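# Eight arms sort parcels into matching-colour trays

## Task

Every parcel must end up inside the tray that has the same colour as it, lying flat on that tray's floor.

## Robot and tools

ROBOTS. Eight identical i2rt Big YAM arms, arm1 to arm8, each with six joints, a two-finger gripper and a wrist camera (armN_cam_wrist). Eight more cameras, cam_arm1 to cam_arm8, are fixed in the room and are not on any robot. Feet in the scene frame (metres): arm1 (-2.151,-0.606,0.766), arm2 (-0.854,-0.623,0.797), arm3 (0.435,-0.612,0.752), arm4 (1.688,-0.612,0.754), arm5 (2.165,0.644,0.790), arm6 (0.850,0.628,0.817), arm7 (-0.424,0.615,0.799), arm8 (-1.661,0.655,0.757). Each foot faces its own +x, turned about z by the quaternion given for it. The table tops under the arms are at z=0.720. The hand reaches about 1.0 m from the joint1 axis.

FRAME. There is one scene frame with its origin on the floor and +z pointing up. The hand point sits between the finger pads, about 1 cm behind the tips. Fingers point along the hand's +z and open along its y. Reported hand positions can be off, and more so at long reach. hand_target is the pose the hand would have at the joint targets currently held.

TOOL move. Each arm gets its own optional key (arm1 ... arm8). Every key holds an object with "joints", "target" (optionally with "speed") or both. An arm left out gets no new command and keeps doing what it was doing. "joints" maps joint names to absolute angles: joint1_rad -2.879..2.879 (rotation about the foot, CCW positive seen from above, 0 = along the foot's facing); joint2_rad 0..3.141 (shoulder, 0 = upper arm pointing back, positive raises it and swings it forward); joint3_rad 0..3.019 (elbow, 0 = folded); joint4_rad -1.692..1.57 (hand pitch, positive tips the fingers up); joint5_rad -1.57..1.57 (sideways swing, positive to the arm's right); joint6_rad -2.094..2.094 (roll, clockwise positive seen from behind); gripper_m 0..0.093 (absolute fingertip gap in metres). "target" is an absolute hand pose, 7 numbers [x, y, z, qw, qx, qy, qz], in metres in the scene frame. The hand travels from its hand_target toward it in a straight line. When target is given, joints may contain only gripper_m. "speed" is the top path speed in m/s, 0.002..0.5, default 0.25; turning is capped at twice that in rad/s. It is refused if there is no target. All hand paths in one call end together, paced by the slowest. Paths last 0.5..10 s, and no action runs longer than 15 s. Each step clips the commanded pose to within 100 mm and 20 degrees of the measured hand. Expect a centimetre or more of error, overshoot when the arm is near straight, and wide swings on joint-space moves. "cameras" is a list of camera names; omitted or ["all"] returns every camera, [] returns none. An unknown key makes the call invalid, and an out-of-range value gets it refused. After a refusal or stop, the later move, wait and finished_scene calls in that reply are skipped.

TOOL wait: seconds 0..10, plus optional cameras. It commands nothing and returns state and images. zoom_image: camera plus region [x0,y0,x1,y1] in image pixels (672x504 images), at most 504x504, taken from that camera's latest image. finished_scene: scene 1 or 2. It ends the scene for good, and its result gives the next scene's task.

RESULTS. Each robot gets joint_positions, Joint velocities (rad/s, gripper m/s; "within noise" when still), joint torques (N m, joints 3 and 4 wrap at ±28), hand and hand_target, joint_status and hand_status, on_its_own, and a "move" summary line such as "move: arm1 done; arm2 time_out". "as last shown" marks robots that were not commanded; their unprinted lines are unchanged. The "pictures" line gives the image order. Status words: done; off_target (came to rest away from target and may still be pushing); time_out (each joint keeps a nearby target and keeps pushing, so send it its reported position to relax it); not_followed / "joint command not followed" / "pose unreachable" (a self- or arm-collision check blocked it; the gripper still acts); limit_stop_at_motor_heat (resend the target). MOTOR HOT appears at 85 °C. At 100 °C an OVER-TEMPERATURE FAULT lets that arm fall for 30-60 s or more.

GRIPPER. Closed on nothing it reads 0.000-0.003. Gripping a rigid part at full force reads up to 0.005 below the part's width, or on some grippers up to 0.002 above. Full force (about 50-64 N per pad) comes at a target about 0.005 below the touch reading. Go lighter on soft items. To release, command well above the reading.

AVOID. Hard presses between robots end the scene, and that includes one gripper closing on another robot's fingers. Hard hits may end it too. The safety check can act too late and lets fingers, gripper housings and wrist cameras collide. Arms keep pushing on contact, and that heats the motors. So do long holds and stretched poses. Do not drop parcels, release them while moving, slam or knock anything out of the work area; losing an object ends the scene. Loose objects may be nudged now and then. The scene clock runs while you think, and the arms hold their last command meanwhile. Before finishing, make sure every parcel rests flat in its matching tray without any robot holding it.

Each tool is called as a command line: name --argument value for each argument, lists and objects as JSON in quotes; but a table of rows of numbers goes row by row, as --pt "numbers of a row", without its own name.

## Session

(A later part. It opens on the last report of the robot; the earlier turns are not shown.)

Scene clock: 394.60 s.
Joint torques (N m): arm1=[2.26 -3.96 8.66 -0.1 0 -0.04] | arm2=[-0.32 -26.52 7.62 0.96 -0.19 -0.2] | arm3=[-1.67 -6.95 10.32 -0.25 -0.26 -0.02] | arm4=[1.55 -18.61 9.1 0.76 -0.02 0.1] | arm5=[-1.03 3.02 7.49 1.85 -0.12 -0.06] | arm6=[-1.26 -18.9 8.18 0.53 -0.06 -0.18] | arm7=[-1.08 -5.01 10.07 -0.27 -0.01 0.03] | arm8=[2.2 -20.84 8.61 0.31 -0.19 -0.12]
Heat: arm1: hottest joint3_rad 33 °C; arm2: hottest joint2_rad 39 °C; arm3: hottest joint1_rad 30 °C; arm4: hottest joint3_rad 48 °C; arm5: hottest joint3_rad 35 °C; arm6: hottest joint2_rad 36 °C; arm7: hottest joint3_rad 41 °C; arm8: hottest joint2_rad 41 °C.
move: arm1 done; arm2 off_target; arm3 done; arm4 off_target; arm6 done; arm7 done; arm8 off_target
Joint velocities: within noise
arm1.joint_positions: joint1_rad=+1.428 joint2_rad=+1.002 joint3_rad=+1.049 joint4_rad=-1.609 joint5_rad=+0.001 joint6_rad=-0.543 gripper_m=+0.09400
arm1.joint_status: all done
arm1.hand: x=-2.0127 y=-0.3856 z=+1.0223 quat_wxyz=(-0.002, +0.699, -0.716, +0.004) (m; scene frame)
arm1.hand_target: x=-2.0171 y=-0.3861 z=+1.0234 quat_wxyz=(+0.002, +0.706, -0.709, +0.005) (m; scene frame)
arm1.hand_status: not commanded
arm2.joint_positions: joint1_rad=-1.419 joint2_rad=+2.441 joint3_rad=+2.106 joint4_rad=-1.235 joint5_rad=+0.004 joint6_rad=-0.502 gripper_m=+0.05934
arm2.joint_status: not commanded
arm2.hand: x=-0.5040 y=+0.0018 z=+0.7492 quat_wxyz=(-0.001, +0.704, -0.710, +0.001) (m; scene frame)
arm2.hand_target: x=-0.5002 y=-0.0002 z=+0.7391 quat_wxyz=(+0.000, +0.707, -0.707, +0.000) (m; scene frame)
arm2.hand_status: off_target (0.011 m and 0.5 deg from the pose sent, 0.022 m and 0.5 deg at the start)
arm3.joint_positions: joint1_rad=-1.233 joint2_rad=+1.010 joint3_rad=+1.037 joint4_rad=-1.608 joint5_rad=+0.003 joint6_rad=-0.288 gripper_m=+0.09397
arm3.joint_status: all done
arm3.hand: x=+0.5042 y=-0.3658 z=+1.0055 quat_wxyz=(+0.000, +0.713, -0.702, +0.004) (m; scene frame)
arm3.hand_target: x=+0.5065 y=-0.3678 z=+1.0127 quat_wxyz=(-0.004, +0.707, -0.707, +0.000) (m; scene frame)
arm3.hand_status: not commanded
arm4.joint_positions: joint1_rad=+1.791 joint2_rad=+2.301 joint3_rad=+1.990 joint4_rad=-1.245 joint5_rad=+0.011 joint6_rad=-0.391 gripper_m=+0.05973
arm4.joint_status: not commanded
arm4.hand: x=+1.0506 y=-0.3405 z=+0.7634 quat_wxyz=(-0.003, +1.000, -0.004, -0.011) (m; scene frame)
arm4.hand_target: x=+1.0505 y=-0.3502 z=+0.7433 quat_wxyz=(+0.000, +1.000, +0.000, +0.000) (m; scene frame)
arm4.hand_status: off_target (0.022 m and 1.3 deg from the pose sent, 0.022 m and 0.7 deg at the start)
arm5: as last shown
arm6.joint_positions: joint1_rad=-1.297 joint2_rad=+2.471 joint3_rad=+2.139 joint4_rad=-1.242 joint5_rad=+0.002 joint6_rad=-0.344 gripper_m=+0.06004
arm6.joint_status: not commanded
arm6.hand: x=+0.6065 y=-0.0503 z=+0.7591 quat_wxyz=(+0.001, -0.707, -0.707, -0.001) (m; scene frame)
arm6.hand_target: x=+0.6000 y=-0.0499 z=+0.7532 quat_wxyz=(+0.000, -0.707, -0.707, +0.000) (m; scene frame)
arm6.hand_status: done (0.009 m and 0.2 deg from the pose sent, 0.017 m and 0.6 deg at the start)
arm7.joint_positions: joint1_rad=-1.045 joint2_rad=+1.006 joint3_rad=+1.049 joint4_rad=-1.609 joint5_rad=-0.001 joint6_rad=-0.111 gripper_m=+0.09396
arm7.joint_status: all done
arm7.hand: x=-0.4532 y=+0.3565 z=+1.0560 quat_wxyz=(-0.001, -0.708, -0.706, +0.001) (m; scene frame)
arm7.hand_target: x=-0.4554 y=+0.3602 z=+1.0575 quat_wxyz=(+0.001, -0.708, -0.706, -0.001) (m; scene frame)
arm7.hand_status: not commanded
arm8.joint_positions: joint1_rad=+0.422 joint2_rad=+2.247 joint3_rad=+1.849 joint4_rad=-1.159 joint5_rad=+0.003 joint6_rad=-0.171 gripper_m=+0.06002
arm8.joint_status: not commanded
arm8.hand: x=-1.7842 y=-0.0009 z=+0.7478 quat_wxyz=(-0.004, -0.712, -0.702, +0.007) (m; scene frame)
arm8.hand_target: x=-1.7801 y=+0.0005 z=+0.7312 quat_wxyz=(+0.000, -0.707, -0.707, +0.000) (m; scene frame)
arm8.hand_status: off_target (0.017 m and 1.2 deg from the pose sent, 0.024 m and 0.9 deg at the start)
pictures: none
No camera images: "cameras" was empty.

move --arm2 '{"target":[-0.5,0.0,0.735,0,-0.707,0.707,0],"speed":0.08}' --arm4 '{"target":[1.05,-0.346,0.735,0,1,0,0],"speed":0.08}' --arm6 '{"target":[0.6,-0.05,0.749,0,0.707,0.707,0],"speed":0.08}' --arm8 '{"target":[-1.78,0.0,0.724,0,0.707,0.707,0],"speed":0.08}' --cameras '["arm2_cam_wrist","arm4_cam_wrist","arm6_cam_wrist","arm8_cam_wrist"]'

Scene clock: 402.30 s.
Joint torques (N m): arm1=[2.43 -3.96 8.79 -0.12 -0.01 -0.05] | arm2=[-0.32 -26.17 7.42 1.2 -0.19 -0.21] | arm3=[-1.67 -7 10.32 -0.28 -0.27 -0.02] | arm4=[1.08 -18.37 9.2 0.79 -0.04 0.04] | arm5=[-0.56 3.14 7.47 1.8 -0.07 -0.06] | arm6=[-1.26 -18.49 8.01 0.57 -0.06 -0.18] | arm7=[-0.85 -5.13 10.04 -0.32 -0.01 0.04] | arm8=[2.43 -20.66 8.47 0.32 -0.18 -0.09]
Heat: arm1: hottest joint3_rad 33 °C; arm2: hottest joint2_rad 41 °C; arm3: hottest joint3_rad 31 °C; arm4: hottest joint3_rad 47 °C; arm5: hottest joint3_rad 35 °C; arm6: hottest joint2_rad 36 °C; arm7: hottest joint3_rad 41 °C; arm8: hottest joint2_rad 40 °C.
move: arm2 off_target; arm4 off_target; arm6 off_target; arm8 off_target
Joint velocities: within noise
arm1, arm3, arm5, arm7: as last shown
arm1.hand_target: x=-2.0170 y=-0.3861 z=+1.0234 quat_wxyz=(+0.002, +0.706, -0.709, +0.005) (m; scene frame)
arm2.joint_positions: joint1_rad=-1.419 joint2_rad=+2.441 joint3_rad=+2.106 joint4_rad=-1.234 joint5_rad=+0.004 joint6_rad=-0.502 gripper_m=+0.05934
arm2.joint_status: not commanded
arm2.hand: x=-0.5040 y=+0.0019 z=+0.7492 quat_wxyz=(-0.002, +0.704, -0.710, +0.001) (m; scene frame)
arm2.hand_target: x=-0.5003 y=-0.0003 z=+0.7352 quat_wxyz=(+0.000, +0.707, -0.707, +0.000) (m; scene frame)
arm2.hand_status: off_target (0.015 m and 0.5 deg from the pose sent, 0.015 m and 0.5 deg at the start)
arm3.hand_target: x=+0.5064 y=-0.3678 z=+1.0127 quat_wxyz=(-0.004, +0.707, -0.707, +0.000) (m; scene frame)
arm4.joint_positions: joint1_rad=+1.791 joint2_rad=+2.310 joint3_rad=+1.990 joint4_rad=-1.235 joint5_rad=+0.012 joint6_rad=-0.391 gripper_m=+0.05973
arm4.joint_status: not commanded
arm4.hand: x=+1.0492 y=-0.3400 z=+0.7573 quat_wxyz=(-0.004, +1.000, -0.004, -0.011) (m; scene frame)
arm4.hand_target: x=+1.0506 y=-0.3463 z=+0.7353 quat_wxyz=(+0.000, +1.000, +0.000, +0.000) (m; scene frame)
arm4.hand_status: off_target (0.023 m and 1.4 deg from the pose sent, 0.029 m and 1.3 deg at the start)
arm6.joint_positions: joint1_rad=-1.297 joint2_rad=+2.472 joint3_rad=+2.139 joint4_rad=-1.237 joint5_rad=+0.002 joint6_rad=-0.344 gripper_m=+0.06004
arm6.joint_status: not commanded
arm6.hand: x=+0.6062 y=-0.0513 z=+0.7586 quat_wxyz=(+0.001, -0.707, -0.707, +0.001) (m; scene frame)
arm6.hand_target: x=+0.6001 y=-0.0498 z=+0.7491 quat_wxyz=(+0.000, -0.707, -0.707, +0.000) (m; scene frame)
arm6.hand_status: off_target (0.011 m and 0.1 deg from the pose sent, 0.012 m and 0.2 deg at the start)
arm7.joint_positions: joint1_rad=-1.045 joint2_rad=+1.006 joint3_rad=+1.049 joint4_rad=-1.609 joint5_rad=-0.001 joint6_rad=-0.112 gripper_m=+0.09396
arm8.joint_positions: joint1_rad=+0.422 joint2_rad=+2.252 joint3_rad=+1.845 joint4_rad=-1.146 joint5_rad=+0.003 joint6_rad=-0.171 gripper_m=+0.06002
arm8.joint_status: not commanded
arm8.hand: x=-1.7844 y=-0.0015 z=+0.7431 quat_wxyz=(-0.004, -0.712, -0.702, +0.008) (m; scene frame)
arm8.hand_target: x=-1.7801 y=+0.0005 z=+0.7243 quat_wxyz=(+0.000, -0.707, -0.707, +0.000) (m; scene frame)
arm8.hand_status: off_target (0.020 m and 1.3 deg from the pose sent, 0.024 m and 1.2 deg at the start)
pictures: arm2_cam_wrist, arm4_cam_wrist, arm6_cam_wrist, arm8_cam_wrist
camera_calibration:
arm2_cam_wrist: T_world_to_cam=[[0.999776, -0.0129819, 0.0167081, 0.490168], [-0.0202899, -0.812188, 0.583043, -0.441138], [0.00600111, -0.583251, -0.81227, 0.733294], [0, 0, 0, 1]] pos_world=[-0.50341, 0.0757711, 0.844645]
arm4_cam_wrist: T_world_to_cam=[[-0.00594084, 0.999795, 0.0193541, 0.328901], [0.82671, -0.00597844, 0.562597, -1.29074], [0.562598, 0.0193425, -0.826505, 0.167114], [0, 0, 0, 1]] pos_world=[0.975006, -0.339782, 0.857923]
arm6_cam_wrist: T_world_to_cam=[[-0.999938, -0.006786, 0.00879343, 0.597648], [-0.000497351, 0.818234, 0.574886, -0.388024], [-0.0110963, 0.574846, -0.818187, 0.781191], [0, 0, 0, 1]] pos_world=[0.606086, -0.127515, 0.856974]
arm8_cam_wrist: T_world_to_cam=[[-0.999816, 0.0185321, -0.00492964, -1.77938], [0.0123017, 0.817027, 0.576468, -0.400943], [0.0147108, 0.576301, -0.817105, 0.754922], [0, 0, 0, 1]] pos_world=[-1.78522, -0.0745054, 0.839209]

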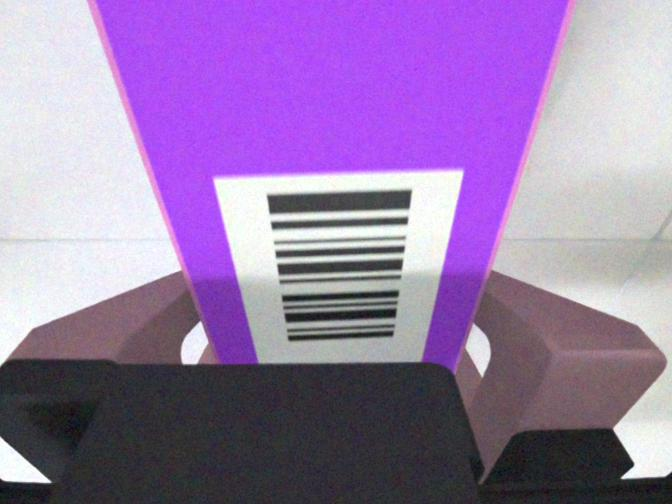

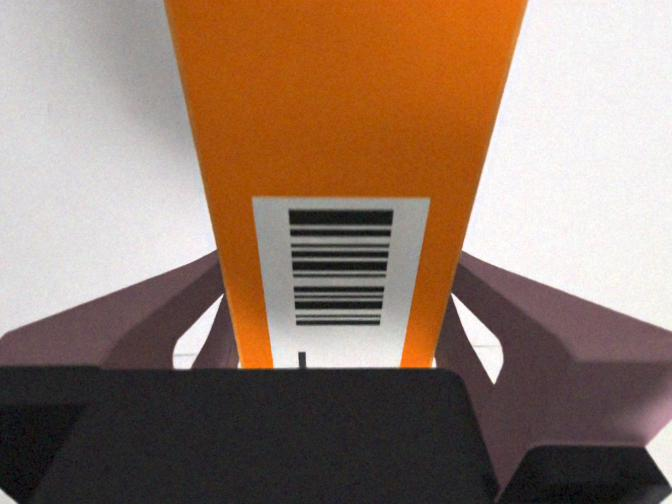

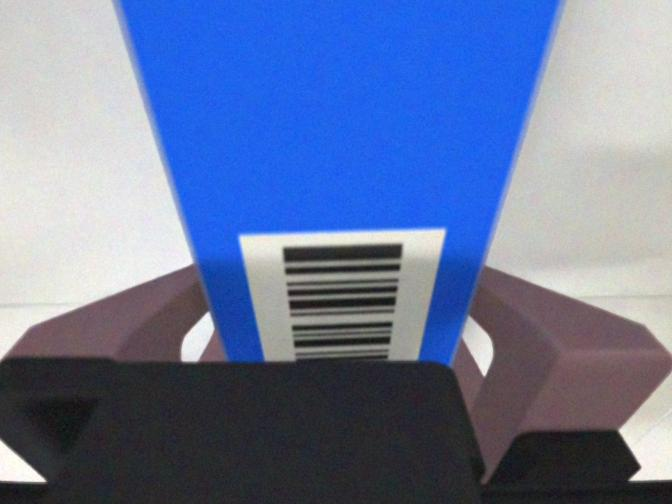

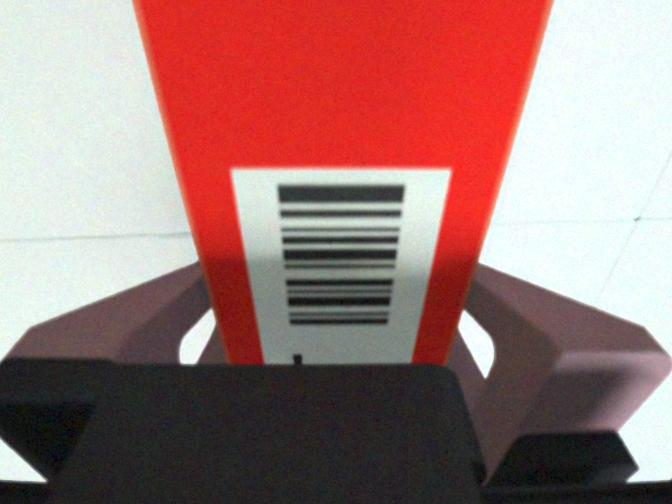

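move --arm2 '{"joints":{"gripper_m":0.093}}' --arm4 '{"joints":{"gripper_m":0.093}}' --arm6 '{"joints":{"gripper_m":0.093}}' --arm8 '{"joints":{"gripper_m":0.093}}' --cameras '[]'

move --arm2 '{"target":[-0.5,0.0,0.9,0,-0.707,0.707,0]}' --arm4 '{"target":[1.05,-0.346,0.9,0,1,0,0]}' --arm6 '{"target":[0.6,-0.05,0.9,0,0.707,0.707,0]}' --arm8 '{"target":[-1.78,0.0,0.9,0,0.707,0.707,0]}' --cameras '["arm2_cam_wrist","arm4_cam_wrist","arm6_cam_wrist","arm8_cam_wrist"]'

Scene clock: 413.47 s.
Joint torques (N m): arm1=[2.26 -4.25 8.76 -0.21 -0.02 -0.07] | arm2=[-0.32 -26.23 7.42 0.98 -0.18 -0.2] | arm3=[-1.67 -6.95 10.28 -0.27 -0.26 -0.02] | arm4=[1.08 -18.43 9.18 0.79 -0.04 0.05] | arm5=[-0.62 3.19 7.27 1.66 -0.09 -0.06] | arm6=[-1.32 -18.55 7.99 0.54 -0.06 -0.17] | arm7=[-1.2 -5.01 10.06 -0.32 -0.01 0.03] | arm8=[2.37 -20.72 8.5 0.36 -0.17 -0.1]
Heat: arm1: hottest joint3_rad 34 °C; arm2: hottest joint2_rad 42 °C; arm3: hottest joint3_rad 32 °C; arm4: hottest joint3_rad 47 °C; arm5: hottest joint3_rad 35 °C; arm6: hottest joint2_rad 37 °C; arm7: hottest joint3_rad 40 °C; arm8: hottest joint2_rad 41 °C.
move: arm2 done; arm4 done; arm6 done; arm8 done
Joint velocities: within noise
arm1, arm3, arm7: as last shown
arm2.joint_positions: joint1_rad=-1.419 joint2_rad=+2.441 joint3_rad=+2.106 joint4_rad=-1.228 joint5_rad=+0.004 joint6_rad=-0.502 gripper_m=+0.09283
arm2.joint_status: all done
arm2.hand: x=-0.5032 y=+0.0032 z=+0.7490 quat_wxyz=(-0.005, +0.704, -0.710, +0.001) (m; scene frame)
arm2.hand_target: x=-0.5003 y=-0.0003 z=+0.7352 quat_wxyz=(+0.000, +0.707, -0.707, +0.000) (m; scene frame)
arm2.hand_status: not commanded
arm4.joint_positions: joint1_rad=+1.791 joint2_rad=+2.310 joint3_rad=+1.990 joint4_rad=-1.235 joint5_rad=+0.012 joint6_rad=-0.391 gripper_m=+0.09281
arm4.joint_status: all done
arm4.hand: x=+1.0493 y=-0.3400 z=+0.7570 quat_wxyz=(-0.004, +1.000, -0.004, -0.011) (m; scene frame)
arm4.hand_target: x=+1.0506 y=-0.3463 z=+0.7352 quat_wxyz=(+0.000, +1.000, +0.000, +0.000) (m; scene frame)
arm4.hand_status: not commanded
arm5.joint_positions: joint1_rad=-0.422 joint2_rad=+0.625 joint3_rad=+1.427 joint4_rad=-1.371 joint5_rad=+0.120 joint6_rad=-0.097 gripper_m=+0.09396
arm5.joint_status: not commanded
arm5.hand: x=+2.0004 y=+0.7998 z=+1.3402 quat_wxyz=(-0.234, +0.830, -0.279, -0.422) (m; scene frame)
arm5.hand_target: x=+2.0022 y=+0.7982 z=+1.3527 quat_wxyz=(-0.238, +0.823, -0.277, -0.434) (m; scene frame)
arm5.hand_status: not commanded
arm6.joint_positions: joint1_rad=-1.297 joint2_rad=+2.472 joint3_rad=+2.139 joint4_rad=-1.236 joint5_rad=+0.001 joint6_rad=-0.344 gripper_m=+0.09278
arm6.joint_status: all done
arm6.hand: x=+0.6062 y=-0.0514 z=+0.7586 quat_wxyz=(+0.000, -0.707, -0.707, +0.001) (m; scene frame)
arm6.hand_target: x=+0.6001 y=-0.0498 z=+0.7491 quat_wxyz=(+0.000, -0.707, -0.707, +0.000) (m; scene frame)
arm6.hand_status: not commanded
arm8.joint_positions: joint1_rad=+0.422 joint2_rad=+2.252 joint3_rad=+1.845 joint4_rad=-1.146 joint5_rad=+0.003 joint6_rad=-0.172 gripper_m=+0.09282
arm8.joint_status: all done
arm8.hand: x=-1.7844 y=-0.0015 z=+0.7431 quat_wxyz=(-0.004, -0.712, -0.703, +0.008) (m; scene frame)
arm8.hand_target: x=-1.7801 y=+0.0005 z=+0.7243 quat_wxyz=(+0.000, -0.707, -0.707, +0.000) (m; scene frame)
arm8.hand_status: not commanded
pictures: none
No camera images: "cameras" was empty.

Scene clock: 415.13 s.
Joint torques (N m): arm1=[2.02 -4.07 8.76 -0.16 -0.01 -0.08] | arm2=[-0.32 -25.64 12.18 0.13 -0.17 -0.2] | arm3=[-1.61 -7 10.28 -0.24 -0.27 -0.01] | arm4=[1.38 -18.43 15.19 -0.28 -0.05 0.07] | arm5=[-0.85 3.02 7.28 1.91 -0.11 -0.05] | arm6=[-1.32 -19.72 13.15 -0.21 -0.04 -0.18] | arm7=[-1.14 -5.07 10.09 -0.25 -0.01 0.05] | arm8=[2.32 -21.07 14.02 -0.65 -0.18 -0.11]
Heat: arm1: hottest joint3_rad 34 °C; arm2: hottest joint2_rad 42 °C; arm3: hottest joint3_rad 32 °C; arm4: hottest joint3_rad 47 °C; arm5: hottest joint3_rad 35 °C; arm6: hottest joint2_rad 38 °C; arm7: hottest joint3_rad 40 °C; arm8: hottest joint2_rad 41 °C.
move: arm2 off_target; arm4 off_target; arm6 off_target; arm8 off_target
Joint velocities: within noise
arm1, arm3, arm5, arm7: as last shown
arm2.joint_positions: joint1_rad=-1.419 joint2_rad=+2.321 joint3_rad=+2.268 joint4_rad=-1.540 joint5_rad=+0.004 joint6_rad=-0.502 gripper_m=+0.09292
arm2.joint_status: not commanded
arm2.hand: x=-0.5091 y=-0.0075 z=+0.8928 quat_wxyz=(+0.010, +0.704, -0.710, +0.005) (m; scene frame)
arm2.hand_target: x=-0.5004 y=-0.0006 z=+0.9000 quat_wxyz=(-0.001, +0.707, -0.707, +0.000) (m; scene frame)
arm2.hand_status: off_target (0.014 m and 1.3 deg from the pose sent, 0.151 m and 0.7 deg at the start)
arm4.joint_positions: joint1_rad=+1.791 joint2_rad=+2.219 joint3_rad=+2.187 joint4_rad=-1.572 joint5_rad=+0.012 joint6_rad=-0.391 gripper_m=+0.09290
arm4.joint_status: not commanded
arm4.hand: x=+1.0652 y=-0.3447 z=+0.8917 quat_wxyz=(+0.006, +1.000, -0.003, +0.012) (m; scene frame)
arm4.hand_target: x=+1.0508 y=-0.3466 z=+0.9001 quat_wxyz=(+0.000, +1.000, +0.000, -0.001) (m; scene frame)
arm4.hand_status: off_target (0.017 m and 1.6 deg from the pose sent, 0.143 m and 1.4 deg at the start; pose on its path clipped on 3 of 50 steps)
arm6.joint_positions: joint1_rad=-1.297 joint2_rad=+2.372 joint3_rad=+2.259 joint4_rad=-1.512 joint5_rad=+0.001 joint6_rad=-0.344 gripper_m=+0.09288
arm6.joint_status: not commanded
arm6.hand: x=+0.6113 y=-0.0372 z=+0.8739 quat_wxyz=(+0.012, -0.707, -0.707, -0.024) (m; scene frame)
arm6.hand_target: x=+0.6005 y=-0.0486 z=+0.9003 quat_wxyz=(+0.000, -0.707, -0.707, +0.001) (m; scene frame)
arm6.hand_status: off_target (0.031 m and 3.1 deg from the pose sent, 0.142 m and 0.1 deg at the start; pose on its path clipped on 6 of 50 steps)
arm8.joint_positions: joint1_rad=+0.422 joint2_rad=+2.129 joint3_rad=+2.033 joint4_rad=-1.498 joint5_rad=+0.003 joint6_rad=-0.172 gripper_m=+0.09292
arm8.joint_status: not commanded
arm8.hand: x=-1.7818 y=+0.0123 z=+0.8912 quat_wxyz=(+0.007, -0.712, -0.703, -0.009) (m; scene frame)
arm8.hand_target: x=-1.7800 y=+0.0006 z=+0.9000 quat_wxyz=(+0.000, -0.707, -0.707, +0.000) (m; scene frame)
arm8.hand_status: off_target (0.015 m and 1.5 deg from the pose sent, 0.157 m and 1.3 deg at the start; pose on its path clipped on 5 of 50 steps)
pictures: arm2_cam_wrist, arm4_cam_wrist, arm6_cam_wrist, arm8_cam_wrist
camera_calibration:
arm2_cam_wrist: T_world_to_cam=[[0.999907, -0.0126739, 0.00504215, 0.503278], [-0.0131624, -0.799576, 0.600421, -0.544331], [-0.00357807, -0.600431, -0.799668, 0.828214], [0, 0, 0, 1]] pos_world=[-0.507433, 0.0684299, 0.986587]
arm4_cam_wrist: T_world_to_cam=[[-0.00708394, 0.999975, -0.000320916, 0.349948], [0.799901, 0.00585918, 0.600104, -1.38036], [0.600091, 0.0039944, -0.799922, 0.200298], [0, 0, 0, 1]] pos_world=[0.986432, -0.342651, 0.988693]
arm6_cam_wrist: T_world_to_cam=[[-0.999918, -0.00712881, -0.0106566, 0.618796], [-0.012183, 0.787261, 0.6165, -0.496114], [0.00399458, 0.616579, -0.787283, 0.832872], [0, 0, 0, 1]] pos_world=[0.609374, -0.118549, 0.968154]
arm8_cam_wrist: T_world_to_cam=[[-0.999758, 0.0185822, -0.0117856, -1.77007], [0.00754951, 0.79275, 0.6095, -0.535189], [0.0206689, 0.609264, -0.792698, 0.856363], [0, 0, 0, 1]] pos_world=[-1.7833, -0.0645885, 0.984174]

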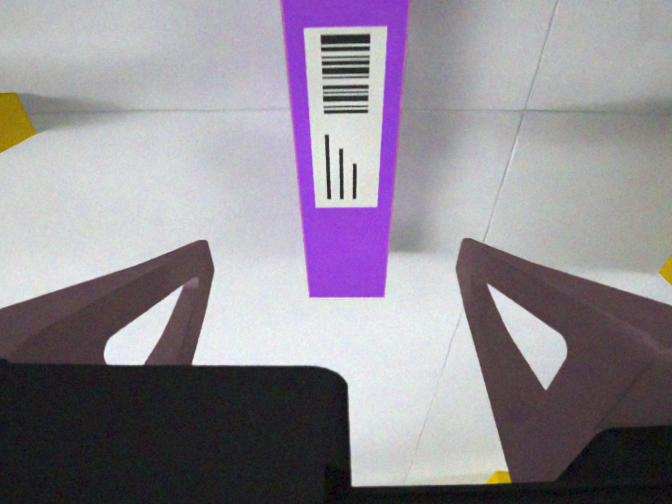

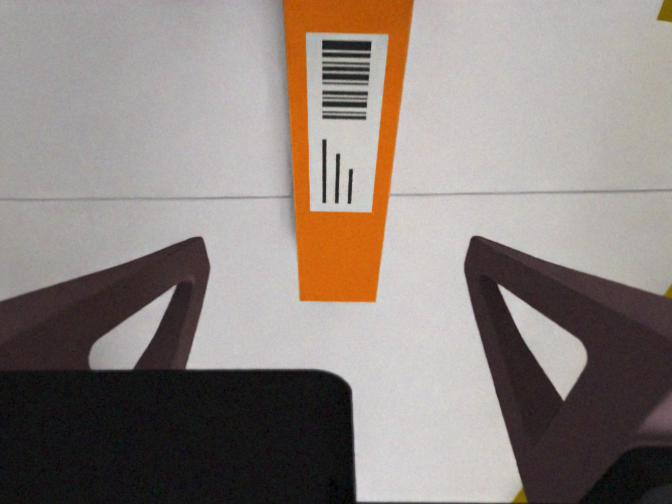

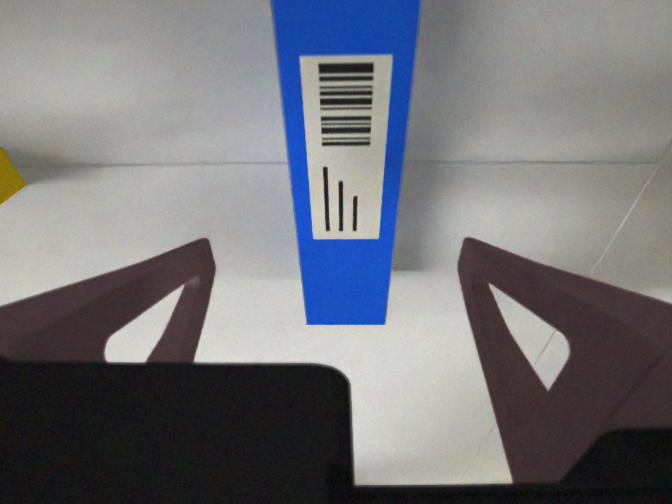

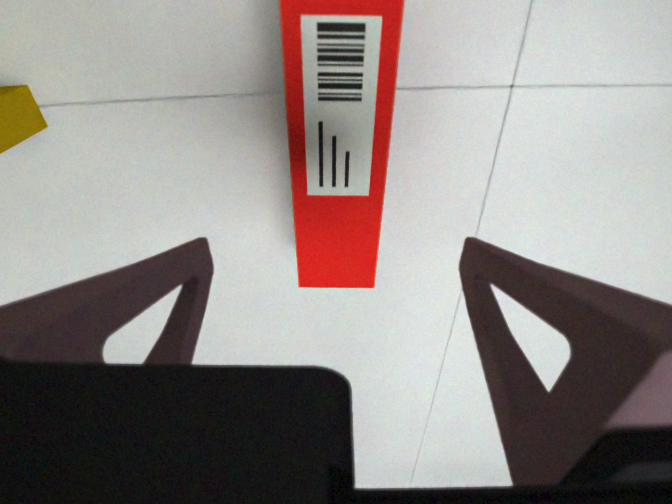

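move --arm2 '{"joints":{"joint2_rad":1.0,"joint3_rad":1.05,"joint4_rad":-1.62}}' --arm4 '{"joints":{"joint2_rad":1.0,"joint3_rad":1.05,"joint4_rad":-1.62}}' --arm6 '{"joints":{"joint2_rad":1.0,"joint3_rad":1.05,"joint4_rad":-1.62}}' --arm8 '{"joints":{"joint2_rad":1.0,"joint3_rad":1.05,"joint4_rad":-1.62}}' --cameras '[]'

move --arm1 '{"target":[-1.783,-0.005,0.9,0,-0.707,0.707,0],"speed":0.3}' --arm3 '{"target":[0.604,-0.045,0.9,0,-0.707,0.707,0],"speed":0.3}' --arm7 '{"target":[-0.5,0.005,0.9,0,0.707,0.707,0],"speed":0.3}' --cameras '["arm1_cam_wrist","arm3_cam_wrist","arm7_cam_wrist"]'

Scene clock: 440.00 s.
Joint torques (N m): arm1=[2.08 -3.96 8.8 -0.17 0 -0.06] | arm2=[-0.32 -6.36 7.87 0.36 -0.17 -0.2] | arm3=[-1.73 -7 10.3 -0.23 -0.26 -0.02] | arm4=[1.03 -4.37 9.66 0.02 -0.05 0.08] | arm5=[-0.26 3.49 7.36 1.89 -0.07 -0.02] | arm6=[-1.32 -3.96 8.53 0.02 -0.03 -0.18] | arm7=[-1.08 -5.25 10.03 -0.31 -0.02 0.04] | arm8=[2.32 -5.25 9.06 -0.29 -0.17 -0.09]
Heat: arm1: hottest joint3_rad 35 °C; arm2: hottest joint3_rad 41 °C; arm3: hottest joint3_rad 32 °C; arm4: hottest joint3_rad 53 °C; arm5: hottest joint3_rad 36 °C; arm6: hottest joint2_rad 37 °C; arm7: hottest joint3_rad 40 °C; arm8: hottest joint2_rad 38 °C.
move: arm2 done; arm4 done; arm6 done; arm8 done
Joint velocities: within noise
arm1, arm3, arm5, arm7: as last shown
arm2.joint_positions: joint1_rad=-1.419 joint2_rad=+1.007 joint3_rad=+1.055 joint4_rad=-1.616 joint5_rad=+0.004 joint6_rad=-0.502 gripper_m=+0.09292
arm2.joint_status: all done
arm2.hand: x=-0.7267 y=-0.3976 z=+1.0567 quat_wxyz=(-0.002, +0.705, -0.710, +0.001) (m; scene frame)
arm2.hand_target: x=-0.7272 y=-0.4008 z=+1.0567 quat_wxyz=(-0.001, +0.707, -0.707, +0.000) (m; scene frame)
arm2.hand_status: not commanded
arm4.joint_positions: joint1_rad=+1.791 joint2_rad=+1.010 joint3_rad=+1.058 joint4_rad=-1.615 joint5_rad=+0.012 joint6_rad=-0.391 gripper_m=+0.09290
arm4.joint_status: all done
arm4.hand: x=+1.4517 y=-0.5056 z=+1.0151 quat_wxyz=(-0.001, +1.000, -0.004, -0.005) (m; scene frame)
arm4.hand_target: x=+1.4547 y=-0.5097 z=+1.0145 quat_wxyz=(-0.001, +1.000, +0.000, -0.004) (m; scene frame)
arm4.hand_status: not commanded
arm6.joint_positions: joint1_rad=-1.297 joint2_rad=+1.013 joint3_rad=+1.049 joint4_rad=-1.616 joint5_rad=+0.001 joint6_rad=-0.344 gripper_m=+0.09288
arm6.joint_status: all done
arm6.hand: x=+0.7627 y=+0.3854 z=+1.0729 quat_wxyz=(+0.003, -0.707, -0.707, -0.004) (m; scene frame)
arm6.hand_target: x=+0.7615 y=+0.3883 z=+1.0761 quat_wxyz=(+0.000, -0.707, -0.707, +0.000) (m; scene frame)
arm6.hand_status: not commanded
arm8.joint_positions: joint1_rad=+0.422 joint2_rad=+1.014 joint3_rad=+1.056 joint4_rad=-1.616 joint5_rad=+0.003 joint6_rad=-0.172 gripper_m=+0.09292
arm8.joint_status: all done
arm8.hand: x=-1.7096 y=+0.3999 z=+1.0158 quat_wxyz=(+0.002, -0.712, -0.703, +0.000) (m; scene frame)
arm8.hand_target: x=-1.7071 y=+0.4036 z=+1.0169 quat_wxyz=(-0.001, -0.707, -0.707, +0.001) (m; scene frame)
arm8.hand_status: not commanded
pictures: none
No camera images: "cameras" was empty.

Scene clock: 442.73 s.
Joint torques (N m): arm1=[2.02 -20.01 12.36 -0.13 -0.08 -0.08] | arm2=[-0.32 -6.42 7.86 0.38 -0.17 -0.2] | arm3=[-1.79 -19.9 13.78 -0.31 -0.3 -0.06] | arm4=[1.08 -4.42 9.65 0.03 -0.05 0.08] | arm5=[-0.73 2.67 7.42 1.87 -0.11 -0.07] | arm6=[-1.38 -4.01 8.5 0.03 -0.03 -0.17] | arm7=[-0.91 -15.27 14.71 -0.36 -0.04 0.03] | arm8=[2.26 -5.42 9.11 -0.4 -0.17 -0.09]
Heat: arm1: hottest joint3_rad 36 °C; arm2: hottest joint3_rad 41 °C; arm3: hottest joint3_rad 32 °C; arm4: hottest joint3_rad 52 °C; arm5: hottest joint3_rad 36 °C; arm6: hottest joint2_rad 37 °C; arm7: hottest joint3_rad 40 °C; arm8: hottest joint2_rad 38 °C.
move: arm1 off_target; arm3 off_target; arm7 off_target
Joint velocities: within noise
arm1.joint_positions: joint1_rad=+1.430 joint2_rad=+2.250 joint3_rad=+2.254 joint4_rad=-1.578 joint5_rad=-0.005 joint6_rad=-0.544 gripper_m=+0.09400
arm1.joint_status: not commanded
arm1.hand: x=-1.7811 y=-0.0185 z=+0.8989 quat_wxyz=(+0.005, +0.700, -0.714, +0.003) (m; scene frame)
arm1.hand_target: x=-1.7834 y=-0.0056 z=+0.9000 quat_wxyz=(-0.001, +0.707, -0.707, +0.000) (m; scene frame)
arm1.hand_status: off_target (0.014 m and 1.3 deg from the pose sent, 0.461 m and 1.5 deg at the start)
arm2, arm4, arm5, arm6, arm8: as last shown
arm3.joint_positions: joint1_rad=-1.237 joint2_rad=+1.921 joint3_rad=+1.683 joint4_rad=-1.377 joint5_rad=+0.001 joint6_rad=-0.288 gripper_m=+0.09397
arm3.joint_status: not commanded
arm3.hand: x=+0.5923 y=-0.0587 z=+0.8833 quat_wxyz=(+0.015, +0.711, -0.703, +0.011) (m; scene frame)
arm3.hand_target: x=+0.6037 y=-0.0460 z=+0.9000 quat_wxyz=(+0.000, +0.707, -0.707, +0.000) (m; scene frame)
arm3.hand_status: off_target (0.025 m and 2.2 deg from the pose sent, 0.352 m and 1.0 deg at the start)
arm7.joint_positions: joint1_rad=-1.047 joint2_rad=+1.990 joint3_rad=+1.690 joint4_rad=-1.300 joint5_rad=-0.001 joint6_rad=-0.115 gripper_m=+0.09396
arm7.joint_status: not commanded
arm7.hand: x=-0.4926 y=+0.0230 z=+0.8873 quat_wxyz=(+0.010, -0.707, -0.707, -0.013) (m; scene frame)
arm7.hand_target: x=-0.5001 y=+0.0060 z=+0.9003 quat_wxyz=(+0.000, -0.707, -0.707, +0.001) (m; scene frame)
arm7.hand_status: off_target (0.023 m and 1.9 deg from the pose sent, 0.387 m and 0.2 deg at the start)
pictures: arm1_cam_wrist, arm3_cam_wrist, arm7_cam_wrist
camera_calibration:
arm1_cam_wrist: T_world_to_cam=[[0.999321, -0.0360141, -0.00778812, 1.78727], [-0.0247098, -0.81181, 0.583399, -0.578769], [-0.027333, -0.58281, -0.812149, 0.797215], [0, 0, 0, 1]] pos_world=[-1.77857, 0.0591416, 0.99903]
arm3_cam_wrist: T_world_to_cam=[[0.999969, 0.007114, 0.00343447, -0.596033], [0.00353091, -0.79142, 0.611262, -0.582661], [0.00706663, -0.611231, -0.79142, 0.783072], [0, 0, 0, 1]] pos_world=[0.592538, 0.0217487, 0.977945]
arm7_cam_wrist: T_world_to_cam=[[-0.999839, -0.0155901, 0.00890732, -0.503261], [-0.00719709, 0.802467, 0.596653, -0.54506], [-0.0164497, 0.596493, -0.80245, 0.811464], [0, 0, 0, 1]] pos_world=[-0.493754, -0.0544861, 0.980853]

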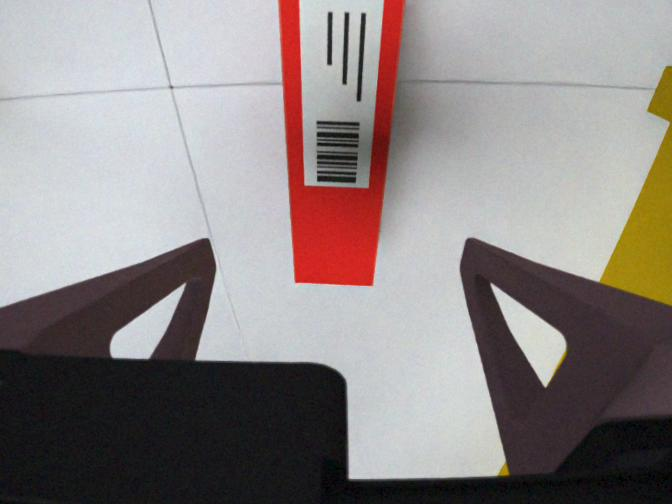

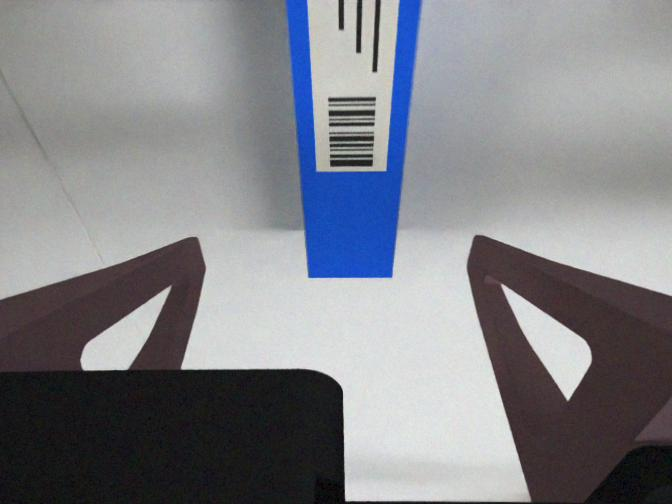

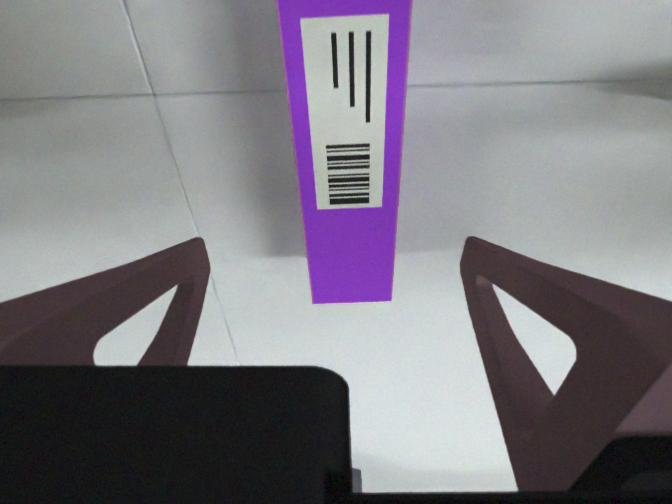

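move --arm1 '{"target":[-1.783,0.002,0.80,0,-0.707,0.707,0],"speed":0.2}' --arm3 '{"target":[0.612,-0.022,0.80,0,-0.707,0.707,0],"speed":0.2}' --arm7 '{"target":[-0.508,0.008,0.80,0,0.695,0.719,0],"speed":0.2}' --cameras '["arm1_cam_wrist","arm3_cam_wrist","arm7_cam_wrist"]'

Scene clock: 472.10 s.
Joint torques (N m): arm1=[2.08 -21.66 8.73 0.57 -0.05 -0.01] | arm2=[-0.32 -6.36 7.86 0.36 -0.17 -0.2] | arm3=[-1.9 -21.89 9.17 0.54 -0.29 -0.07] | arm4=[1.08 -4.42 9.65 0.03 -0.05 0.08] | arm5=[-1.08 3.02 7.32 1.78 -0.11 -0.06] | arm6=[-1.32 -4.01 8.49 0.02 -0.03 -0.17] | arm7=[-1.03 -15.97 8.66 0.5 -0.06 0.02] | arm8=[2.43 -5.42 9.07 -0.31 -0.18 -0.1]
Heat: arm1: hottest joint3_rad 41 °C; arm2: hottest joint3_rad 39 °C; arm3: hottest joint3_rad 34 °C; arm4: hottest joint3_rad 47 °C; arm5: hottest joint3_rad 36 °C; arm6: hottest joint3_rad 37 °C; arm7: hottest joint3_rad 44 °C; arm8: hottest joint2_rad 36 °C.
move: arm1 off_target; arm3 off_target; arm7 done
Joint velocities: within noise
arm1.joint_positions: joint1_rad=+1.436 joint2_rad=+2.326 joint3_rad=+2.145 joint4_rad=-1.389 joint5_rad=-0.005 joint6_rad=-0.544 gripper_m=+0.09400
arm1.joint_status: not commanded
arm1.hand: x=-1.7774 y=-0.0062 z=+0.8061 quat_wxyz=(+0.003, +0.702, -0.712, +0.002) (m; scene frame)
arm1.hand_target: x=-1.7831 y=+0.0018 z=+0.8000 quat_wxyz=(+0.000, +0.707, -0.707, +0.000) (m; scene frame)
arm1.hand_status: off_target (0.012 m and 0.9 deg from the pose sent, 0.101 m and 1.3 deg at the start)
arm2, arm4, arm5, arm6, arm8: as last shown
arm3.joint_positions: joint1_rad=-1.237 joint2_rad=+2.072 joint3_rad=+1.683 joint4_rad=-1.214 joint5_rad=+0.001 joint6_rad=-0.288 gripper_m=+0.09397
arm3.joint_status: not commanded
arm3.hand: x=+0.6021 y=-0.0264 z=+0.7952 quat_wxyz=(+0.010, +0.711, -0.703, +0.008) (m; scene frame)
arm3.hand_target: x=+0.6120 y=-0.0222 z=+0.8000 quat_wxyz=(+0.000, +0.707, -0.707, +0.000) (m; scene frame)
arm3.hand_status: off_target (0.012 m and 1.6 deg from the pose sent, 0.093 m and 2.2 deg at the start)
arm7.joint_positions: joint1_rad=-1.060 joint2_rad=+2.097 joint3_rad=+1.630 joint4_rad=-1.106 joint5_rad=-0.001 joint6_rad=-0.163 gripper_m=+0.09396
arm7.joint_status: not commanded
arm7.hand: x=-0.5023 y=+0.0088 z=+0.8034 quat_wxyz=(+0.001, -0.695, -0.719, -0.002) (m; scene frame)
arm7.hand_target: x=-0.5080 y=+0.0082 z=+0.7999 quat_wxyz=(+0.000, -0.695, -0.719, +0.000) (m; scene frame)
arm7.hand_status: done (0.007 m and 0.3 deg from the pose sent, 0.090 m and 2.7 deg at the start)
pictures: arm1_cam_wrist, arm3_cam_wrist, arm7_cam_wrist
camera_calibration:
arm1_cam_wrist: T_world_to_cam=[[0.999539, -0.0298851, -0.00531939, 1.78171], [-0.0212632, -0.814392, 0.579926, -0.505547], [-0.0216632, -0.579545, -0.814652, 0.741269], [0, 0, 0, 1]] pos_world=[-1.77558, 0.0711323, 0.906533]
arm3_cam_wrist: T_world_to_cam=[[0.999954, 0.00677202, 0.00675678, -0.608389], [0.00133689, -0.798303, 0.602254, -0.494992], [0.00947244, -0.602217, -0.798276, 0.737253], [0, 0, 0, 1]] pos_world=[0.602039, 0.0529526, 0.890753]
arm7_cam_wrist: T_world_to_cam=[[-0.998691, -0.0496645, 0.0122534, -0.514263], [-0.0336054, 0.817586, 0.574825, -0.479508], [-0.0385667, 0.573661, -0.818184, 0.754201], [0, 0, 0, 1]] pos_world=[-0.500616, -0.0661575, 0.89901]

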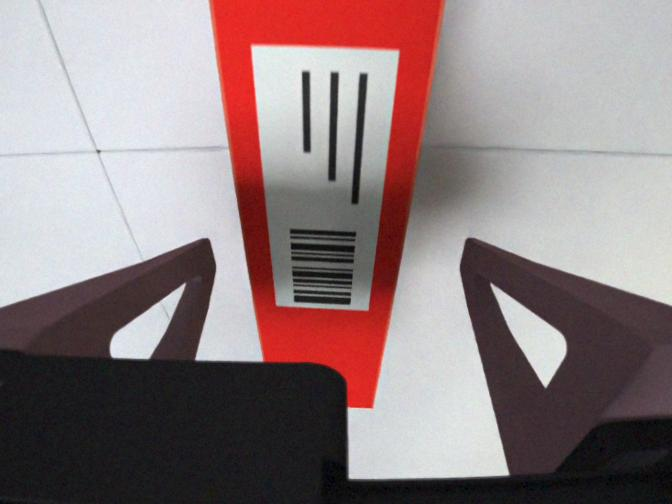

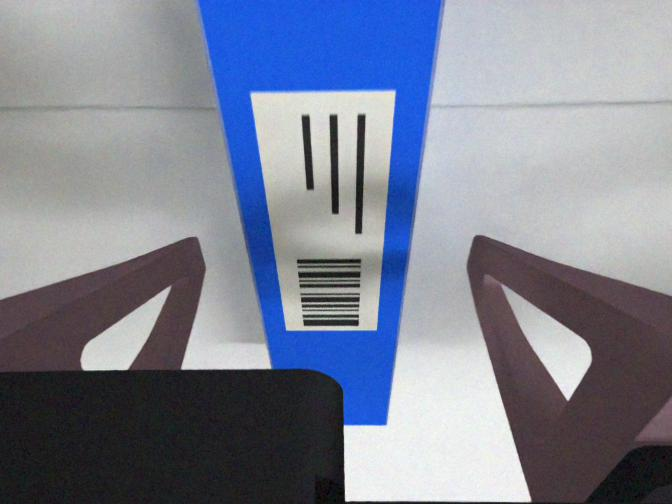

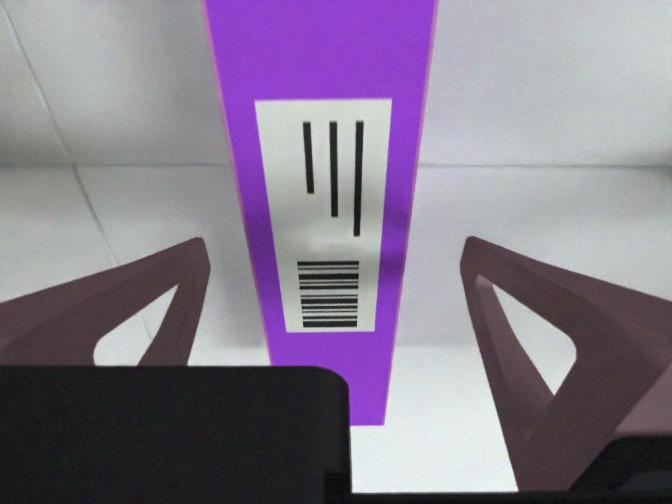

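move --arm1 '{"target":[-1.787,0.002,0.748,0,-0.707,0.707,0],"speed":0.1}' --arm3 '{"target":[0.608,-0.022,0.757,0,-0.707,0.707,0],"speed":0.1}' --arm7 '{"target":[-0.504,0.006,0.747,0,0.695,0.719,0],"speed":0.1}' --cameras '["arm1_cam_wrist","arm3_cam_wrist","arm7_cam_wrist"]'

Scene clock: 526.80 s.
Joint torques (N m): arm1=[1.55 -20.89 7.65 0.73 -0.08 0.03] | arm2=[-0.32 -6.42 7.87 0.38 -0.17 -0.2] | arm3=[-1.38 -21.13 8.54 0.58 -0.28 -0.01] | arm4=[1.08 -4.42 9.66 0.03 -0.05 0.08] | arm5=[-0.85 3.31 7.41 1.78 -0.05 -0.05] | arm6=[-1.26 -4.01 8.53 0.03 -0.03 -0.17] | arm7=[-0.5 -16.32 7.98 0.57 -0.06 0.1] | arm8=[2.08 -5.54 9.06 -0.35 -0.17 -0.11]
Heat: arm1: hottest joint3_rad 35 °C; arm2: hottest joint3_rad 37 °C; arm3: hottest joint2_rad 32 °C; arm4: hottest joint3_rad 44 °C; arm5: hottest joint3_rad 36 °C; arm6: hottest joint3_rad 37 °C; arm7: hottest joint3_rad 40 °C; arm8: hottest joint3_rad 34 °C.
move: arm1 off_target; arm3 done; arm7 done
Joint velocities: within noise
arm1.joint_positions: joint1_rad=+1.441 joint2_rad=+2.352 joint3_rad=+2.084 joint4_rad=-1.280 joint5_rad=-0.005 joint6_rad=-0.544 gripper_m=+0.09400
arm1.joint_status: not commanded
arm1.hand: x=-1.7785 y=-0.0013 z=+0.7658 quat_wxyz=(-0.008, +0.704, -0.710, +0.000) (m; scene frame)
arm1.hand_target: x=-1.7871 y=+0.0016 z=+0.7482 quat_wxyz=(+0.000, +0.707, -0.707, +0.000) (m; scene frame)
arm1.hand_status: off_target (0.020 m and 1.0 deg from the pose sent, 0.059 m and 0.9 deg at the start)
arm2, arm4, arm5, arm6, arm8: as last shown
arm3.joint_positions: joint1_rad=-1.237 joint2_rad=+2.106 joint3_rad=+1.641 joint4_rad=-1.122 joint5_rad=+0.000 joint6_rad=-0.288 gripper_m=+0.09397
arm3.joint_status: not commanded
arm3.hand: x=+0.6027 y=-0.0245 z=+0.7605 quat_wxyz=(+0.003, +0.711, -0.703, +0.004) (m; scene frame)
arm3.hand_target: x=+0.6080 y=-0.0221 z=+0.7571 quat_wxyz=(+0.000, +0.707, -0.707, +0.000) (m; scene frame)
arm3.hand_status: done (0.007 m and 0.9 deg from the pose sent, 0.039 m and 1.6 deg at the start)
arm7.joint_positions: joint1_rad=-1.060 joint2_rad=+2.165 joint3_rad=+1.606 joint4_rad=-1.005 joint5_rad=-0.001 joint6_rad=-0.163 gripper_m=+0.09396
arm7.joint_status: not commanded
arm7.hand: x=-0.5029 y=+0.0045 z=+0.7553 quat_wxyz=(-0.001, -0.695, -0.719, +0.001) (m; scene frame)
arm7.hand_target: x=-0.5040 y=+0.0062 z=+0.7471 quat_wxyz=(+0.000, -0.695, -0.719, +0.000) (m; scene frame)
arm7.hand_status: done (0.008 m and 0.2 deg from the pose sent, 0.057 m and 0.3 deg at the start)
pictures: arm1_cam_wrist, arm3_cam_wrist, arm7_cam_wrist
camera_calibration:
arm1_cam_wrist: T_world_to_cam=[[0.999688, -0.0243624, 0.00558331, 1.77462], [-0.0232602, -0.825083, 0.564532, -0.47], [-0.00914665, -0.564486, -0.825392, 0.741618], [0, 0, 0, 1]] pos_world=[-1.77822, 0.0740776, 0.867547]
arm3_cam_wrist: T_world_to_cam=[[0.999919, 0.0067114, 0.010799, -0.611807], [-0.000953886, -0.807347, 0.590076, -0.462058], [0.0126788, -0.590038, -0.807276, 0.715874], [0, 0, 0, 1]] pos_world=[0.60224, 0.0534578, 0.857164]
arm7_cam_wrist: T_world_to_cam=[[-0.998656, -0.0499146, 0.0139309, -0.515677], [-0.033221, 0.822949, 0.567143, -0.442446], [-0.0397732, 0.565918, -0.823502, 0.72068], [0, 0, 0, 1]] pos_world=[-0.501019, -0.0694747, 0.851595]

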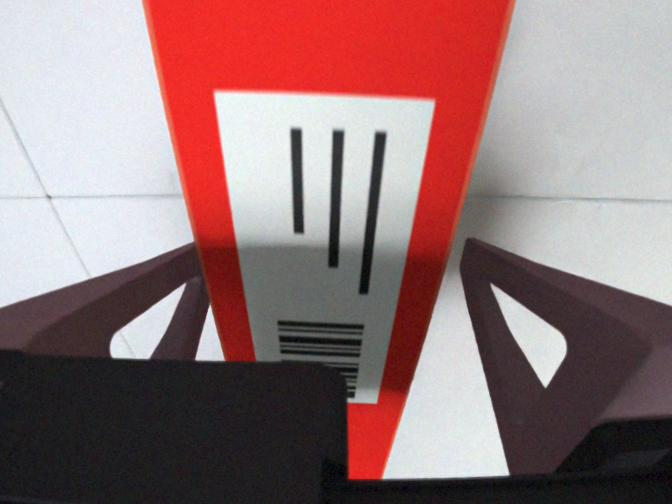

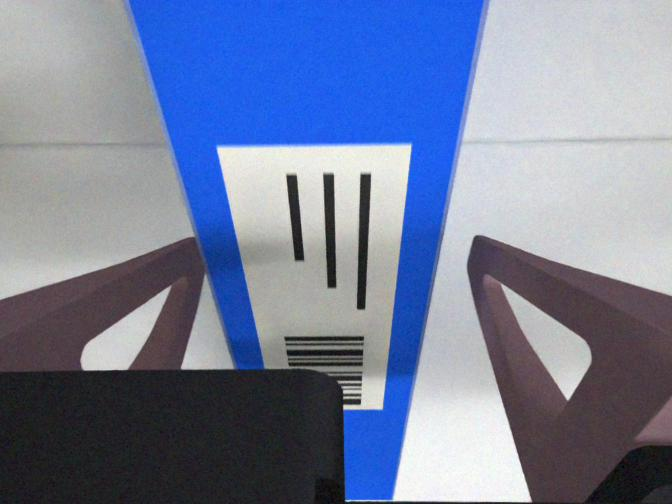

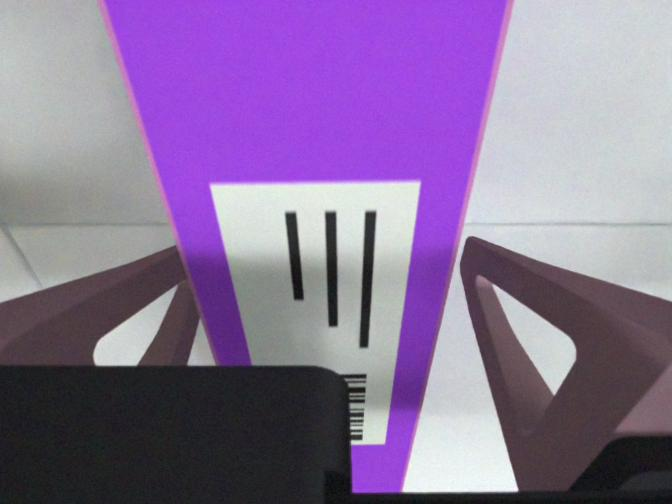

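move --arm1 '{"target":[-1.789,0.002,0.733,0,-0.707,0.707,0],"speed":0.1}' --arm3 '{"target":[0.606,-0.022,0.748,0,-0.707,0.707,0],"speed":0.1}' --arm7 '{"target":[-0.503,0.006,0.738,0,0.695,0.719,0],"speed":0.1}' --cameras '[]'

move --arm1 '{"joints":{"gripper_m":0.048}}' --arm3 '{"joints":{"gripper_m":0.048}}' --arm7 '{"joints":{"gripper_m":0.048}}' --cameras '["arm1_cam_wrist"]'

Scene clock: 535.87 s.
Joint torques (N m): arm1=[2.02 -20.42 7.57 0.84 -0.04 0.06] | arm2=[-0.32 -6.36 7.87 0.38 -0.17 -0.2] | arm3=[-1.14 -20.89 8.25 0.69 -0.29 0.03] | arm4=[1.08 -4.42 9.65 0.03 -0.05 0.08] | arm5=[-0.44 3.37 7.39 1.88 -0.06 -0.06] | arm6=[-1.26 -4.01 8.51 0.02 -0.03 -0.17] | arm7=[-0.32 -15.85 7.56 0.54 -0.05 0.11] | arm8=[2.2 -5.3 9.11 -0.31 -0.17 -0.11]
Heat: arm1: hottest joint2_rad 35 °C; arm2: hottest joint3_rad 37 °C; arm3: hottest joint2_rad 32 °C; arm4: hottest joint3_rad 44 °C; arm5: hottest joint3_rad 36 °C; arm6: hottest joint3_rad 37 °C; arm7: hottest joint3_rad 40 °C; arm8: hottest joint3_rad 34 °C.
move: arm1 off_target; arm3 done; arm7 off_target
Joint velocities: within noise
arm1.joint_positions: joint1_rad=+1.444 joint2_rad=+2.360 joint3_rad=+2.068 joint4_rad=-1.250 joint5_rad=-0.005 joint6_rad=-0.544 gripper_m=+0.09400
arm1.joint_status: not commanded
arm1.hand: x=-1.7793 y=+0.0002 z=+0.7546 quat_wxyz=(-0.011, +0.705, -0.709, -0.001) (m; scene frame)
arm1.hand_target: x=-1.7892 y=+0.0014 z=+0.7333 quat_wxyz=(+0.000, +0.707, -0.707, +0.000) (m; scene frame)
arm1.hand_status: off_target (0.024 m and 1.3 deg from the pose sent, 0.035 m and 1.0 deg at the start)
arm2, arm4, arm5, arm6, arm8: as last shown
arm3.joint_positions: joint1_rad=-1.237 joint2_rad=+2.109 joint3_rad=+1.634 joint4_rad=-1.103 joint5_rad=+0.000 joint6_rad=-0.288 gripper_m=+0.09397
arm3.joint_status: not commanded
arm3.hand: x=+0.6031 y=-0.0231 z=+0.7563 quat_wxyz=(-0.001, +0.711, -0.703, +0.002) (m; scene frame)
arm3.hand_target: x=+0.6059 y=-0.0221 z=+0.7482 quat_wxyz=(+0.000, +0.707, -0.707, +0.000) (m; scene frame)
arm3.hand_status: done (0.009 m and 0.7 deg from the pose sent, 0.013 m and 0.9 deg at the start)
arm7.joint_positions: joint1_rad=-1.060 joint2_rad=+2.169 joint3_rad=+1.606 joint4_rad=-0.988 joint5_rad=-0.001 joint6_rad=-0.163 gripper_m=+0.09396
arm7.joint_status: not commanded
arm7.hand: x=-0.5033 y=+0.0010 z=+0.7533 quat_wxyz=(-0.005, -0.695, -0.719, +0.007) (m; scene frame)
arm7.hand_target: x=-0.5030 y=+0.0064 z=+0.7382 quat_wxyz=(+0.000, -0.695, -0.719, +0.000) (m; scene frame)
arm7.hand_status: off_target (0.016 m and 1.0 deg from the pose sent, 0.017 m and 0.2 deg at the start)
pictures: none
No camera images: "cameras" was empty.

Scene clock: 536.47 s.
Joint torques (N m): arm1=[1.79 -20.48 7.46 0.77 -0.05 0.07] | arm2=[-0.32 -6.36 7.86 0.36 -0.17 -0.2] | arm3=[-1.03 -20.89 8.23 0.58 -0.25 0.02] | arm4=[1.08 -4.42 9.65 0.03 -0.05 0.08] | arm5=[-0.85 3.14 7.36 1.69 -0.11 -0.08] | arm6=[-1.26 -3.96 8.5 0.02 -0.03 -0.18] | arm7=[-0.44 -15.91 7.57 0.58 -0.06 0.11] | arm8=[2.43 -5.36 9.09 -0.34 -0.17 -0.09]
Heat: arm1: hottest joint2_rad 35 °C; arm2: hottest joint3_rad 37 °C; arm3: hottest joint2_rad 32 °C; arm4: hottest joint3_rad 44 °C; arm5: hottest joint3_rad 36 °C; arm6: hottest joint3_rad 37 °C; arm7: hottest joint3_rad 40 °C; arm8: hottest joint3_rad 34 °C.
move: arm1 off_target; arm3 off_target; arm7 off_target
Joint velocities: within noise
arm1.joint_positions: joint1_rad=+1.444 joint2_rad=+2.360 joint3_rad=+2.068 joint4_rad=-1.250 joint5_rad=-0.006 joint6_rad=-0.544 gripper_m=+0.05932
arm1.joint_status: gripper_m off_target (ended at +0.05936, target +0.04800)
arm1.hand: x=-1.7794 y=+0.0003 z=+0.7546 quat_wxyz=(-0.011, +0.705, -0.709, -0.002) (m; scene frame)
arm1.hand_target: x=-1.7891 y=+0.0013 z=+0.7333 quat_wxyz=(+0.000, +0.707, -0.707, +0.000) (m; scene frame)
arm1.hand_status: not commanded
arm2, arm4, arm5, arm6, arm8: as last shown
arm3.joint_positions: joint1_rad=-1.237 joint2_rad=+2.109 joint3_rad=+1.634 joint4_rad=-1.103 joint5_rad=-0.001 joint6_rad=-0.288 gripper_m=+0.05870
arm3.joint_status: gripper_m off_target (ended at +0.05873, target +0.04800)
arm3.hand: x=+0.6029 y=-0.0229 z=+0.7563 quat_wxyz=(-0.001, +0.711, -0.703, +0.001) (m; scene frame)
arm3.hand_target: x=+0.6059 y=-0.0221 z=+0.7482 quat_wxyz=(+0.000, +0.707, -0.707, +0.000) (m; scene frame)
arm3.hand_status: not commanded
arm7.joint_positions: joint1_rad=-1.060 joint2_rad=+2.169 joint3_rad=+1.606 joint4_rad=-0.988 joint5_rad=-0.001 joint6_rad=-0.163 gripper_m=+0.06056
arm7.joint_status: gripper_m off_target (ended at +0.06058, target +0.04800)
arm7.hand: x=-0.5033 y=+0.0010 z=+0.7533 quat_wxyz=(-0.005, -0.695, -0.719, +0.007) (m; scene frame)
arm7.hand_target: x=-0.5030 y=+0.0064 z=+0.7382 quat_wxyz=(+0.000, -0.695, -0.719, +0.000) (m; scene frame)
arm7.hand_status: not commanded
pictures: arm1_cam_wrist
camera_calibration:
arm1_cam_wrist: T_world_to_cam=[[0.999719, -0.0220469, 0.00867609, 1.77335], [-0.0231266, -0.82849, 0.559526, -0.458401], [-0.00514776, -0.55957, -0.828767, 0.742971], [0, 0, 0, 1]] pos_world=[-1.77963, 0.0750602, 0.856851]

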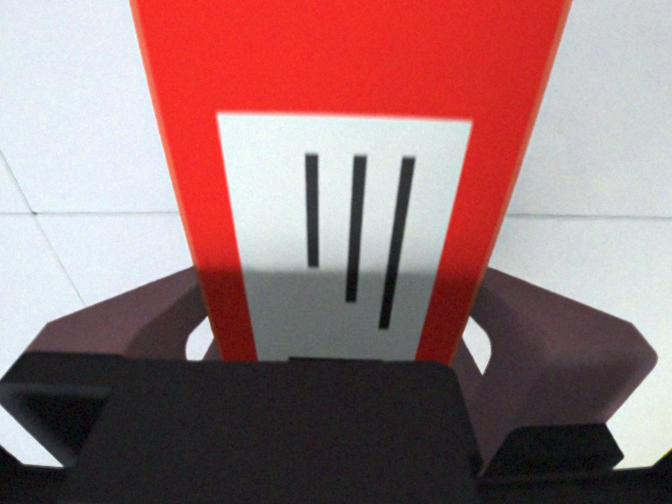

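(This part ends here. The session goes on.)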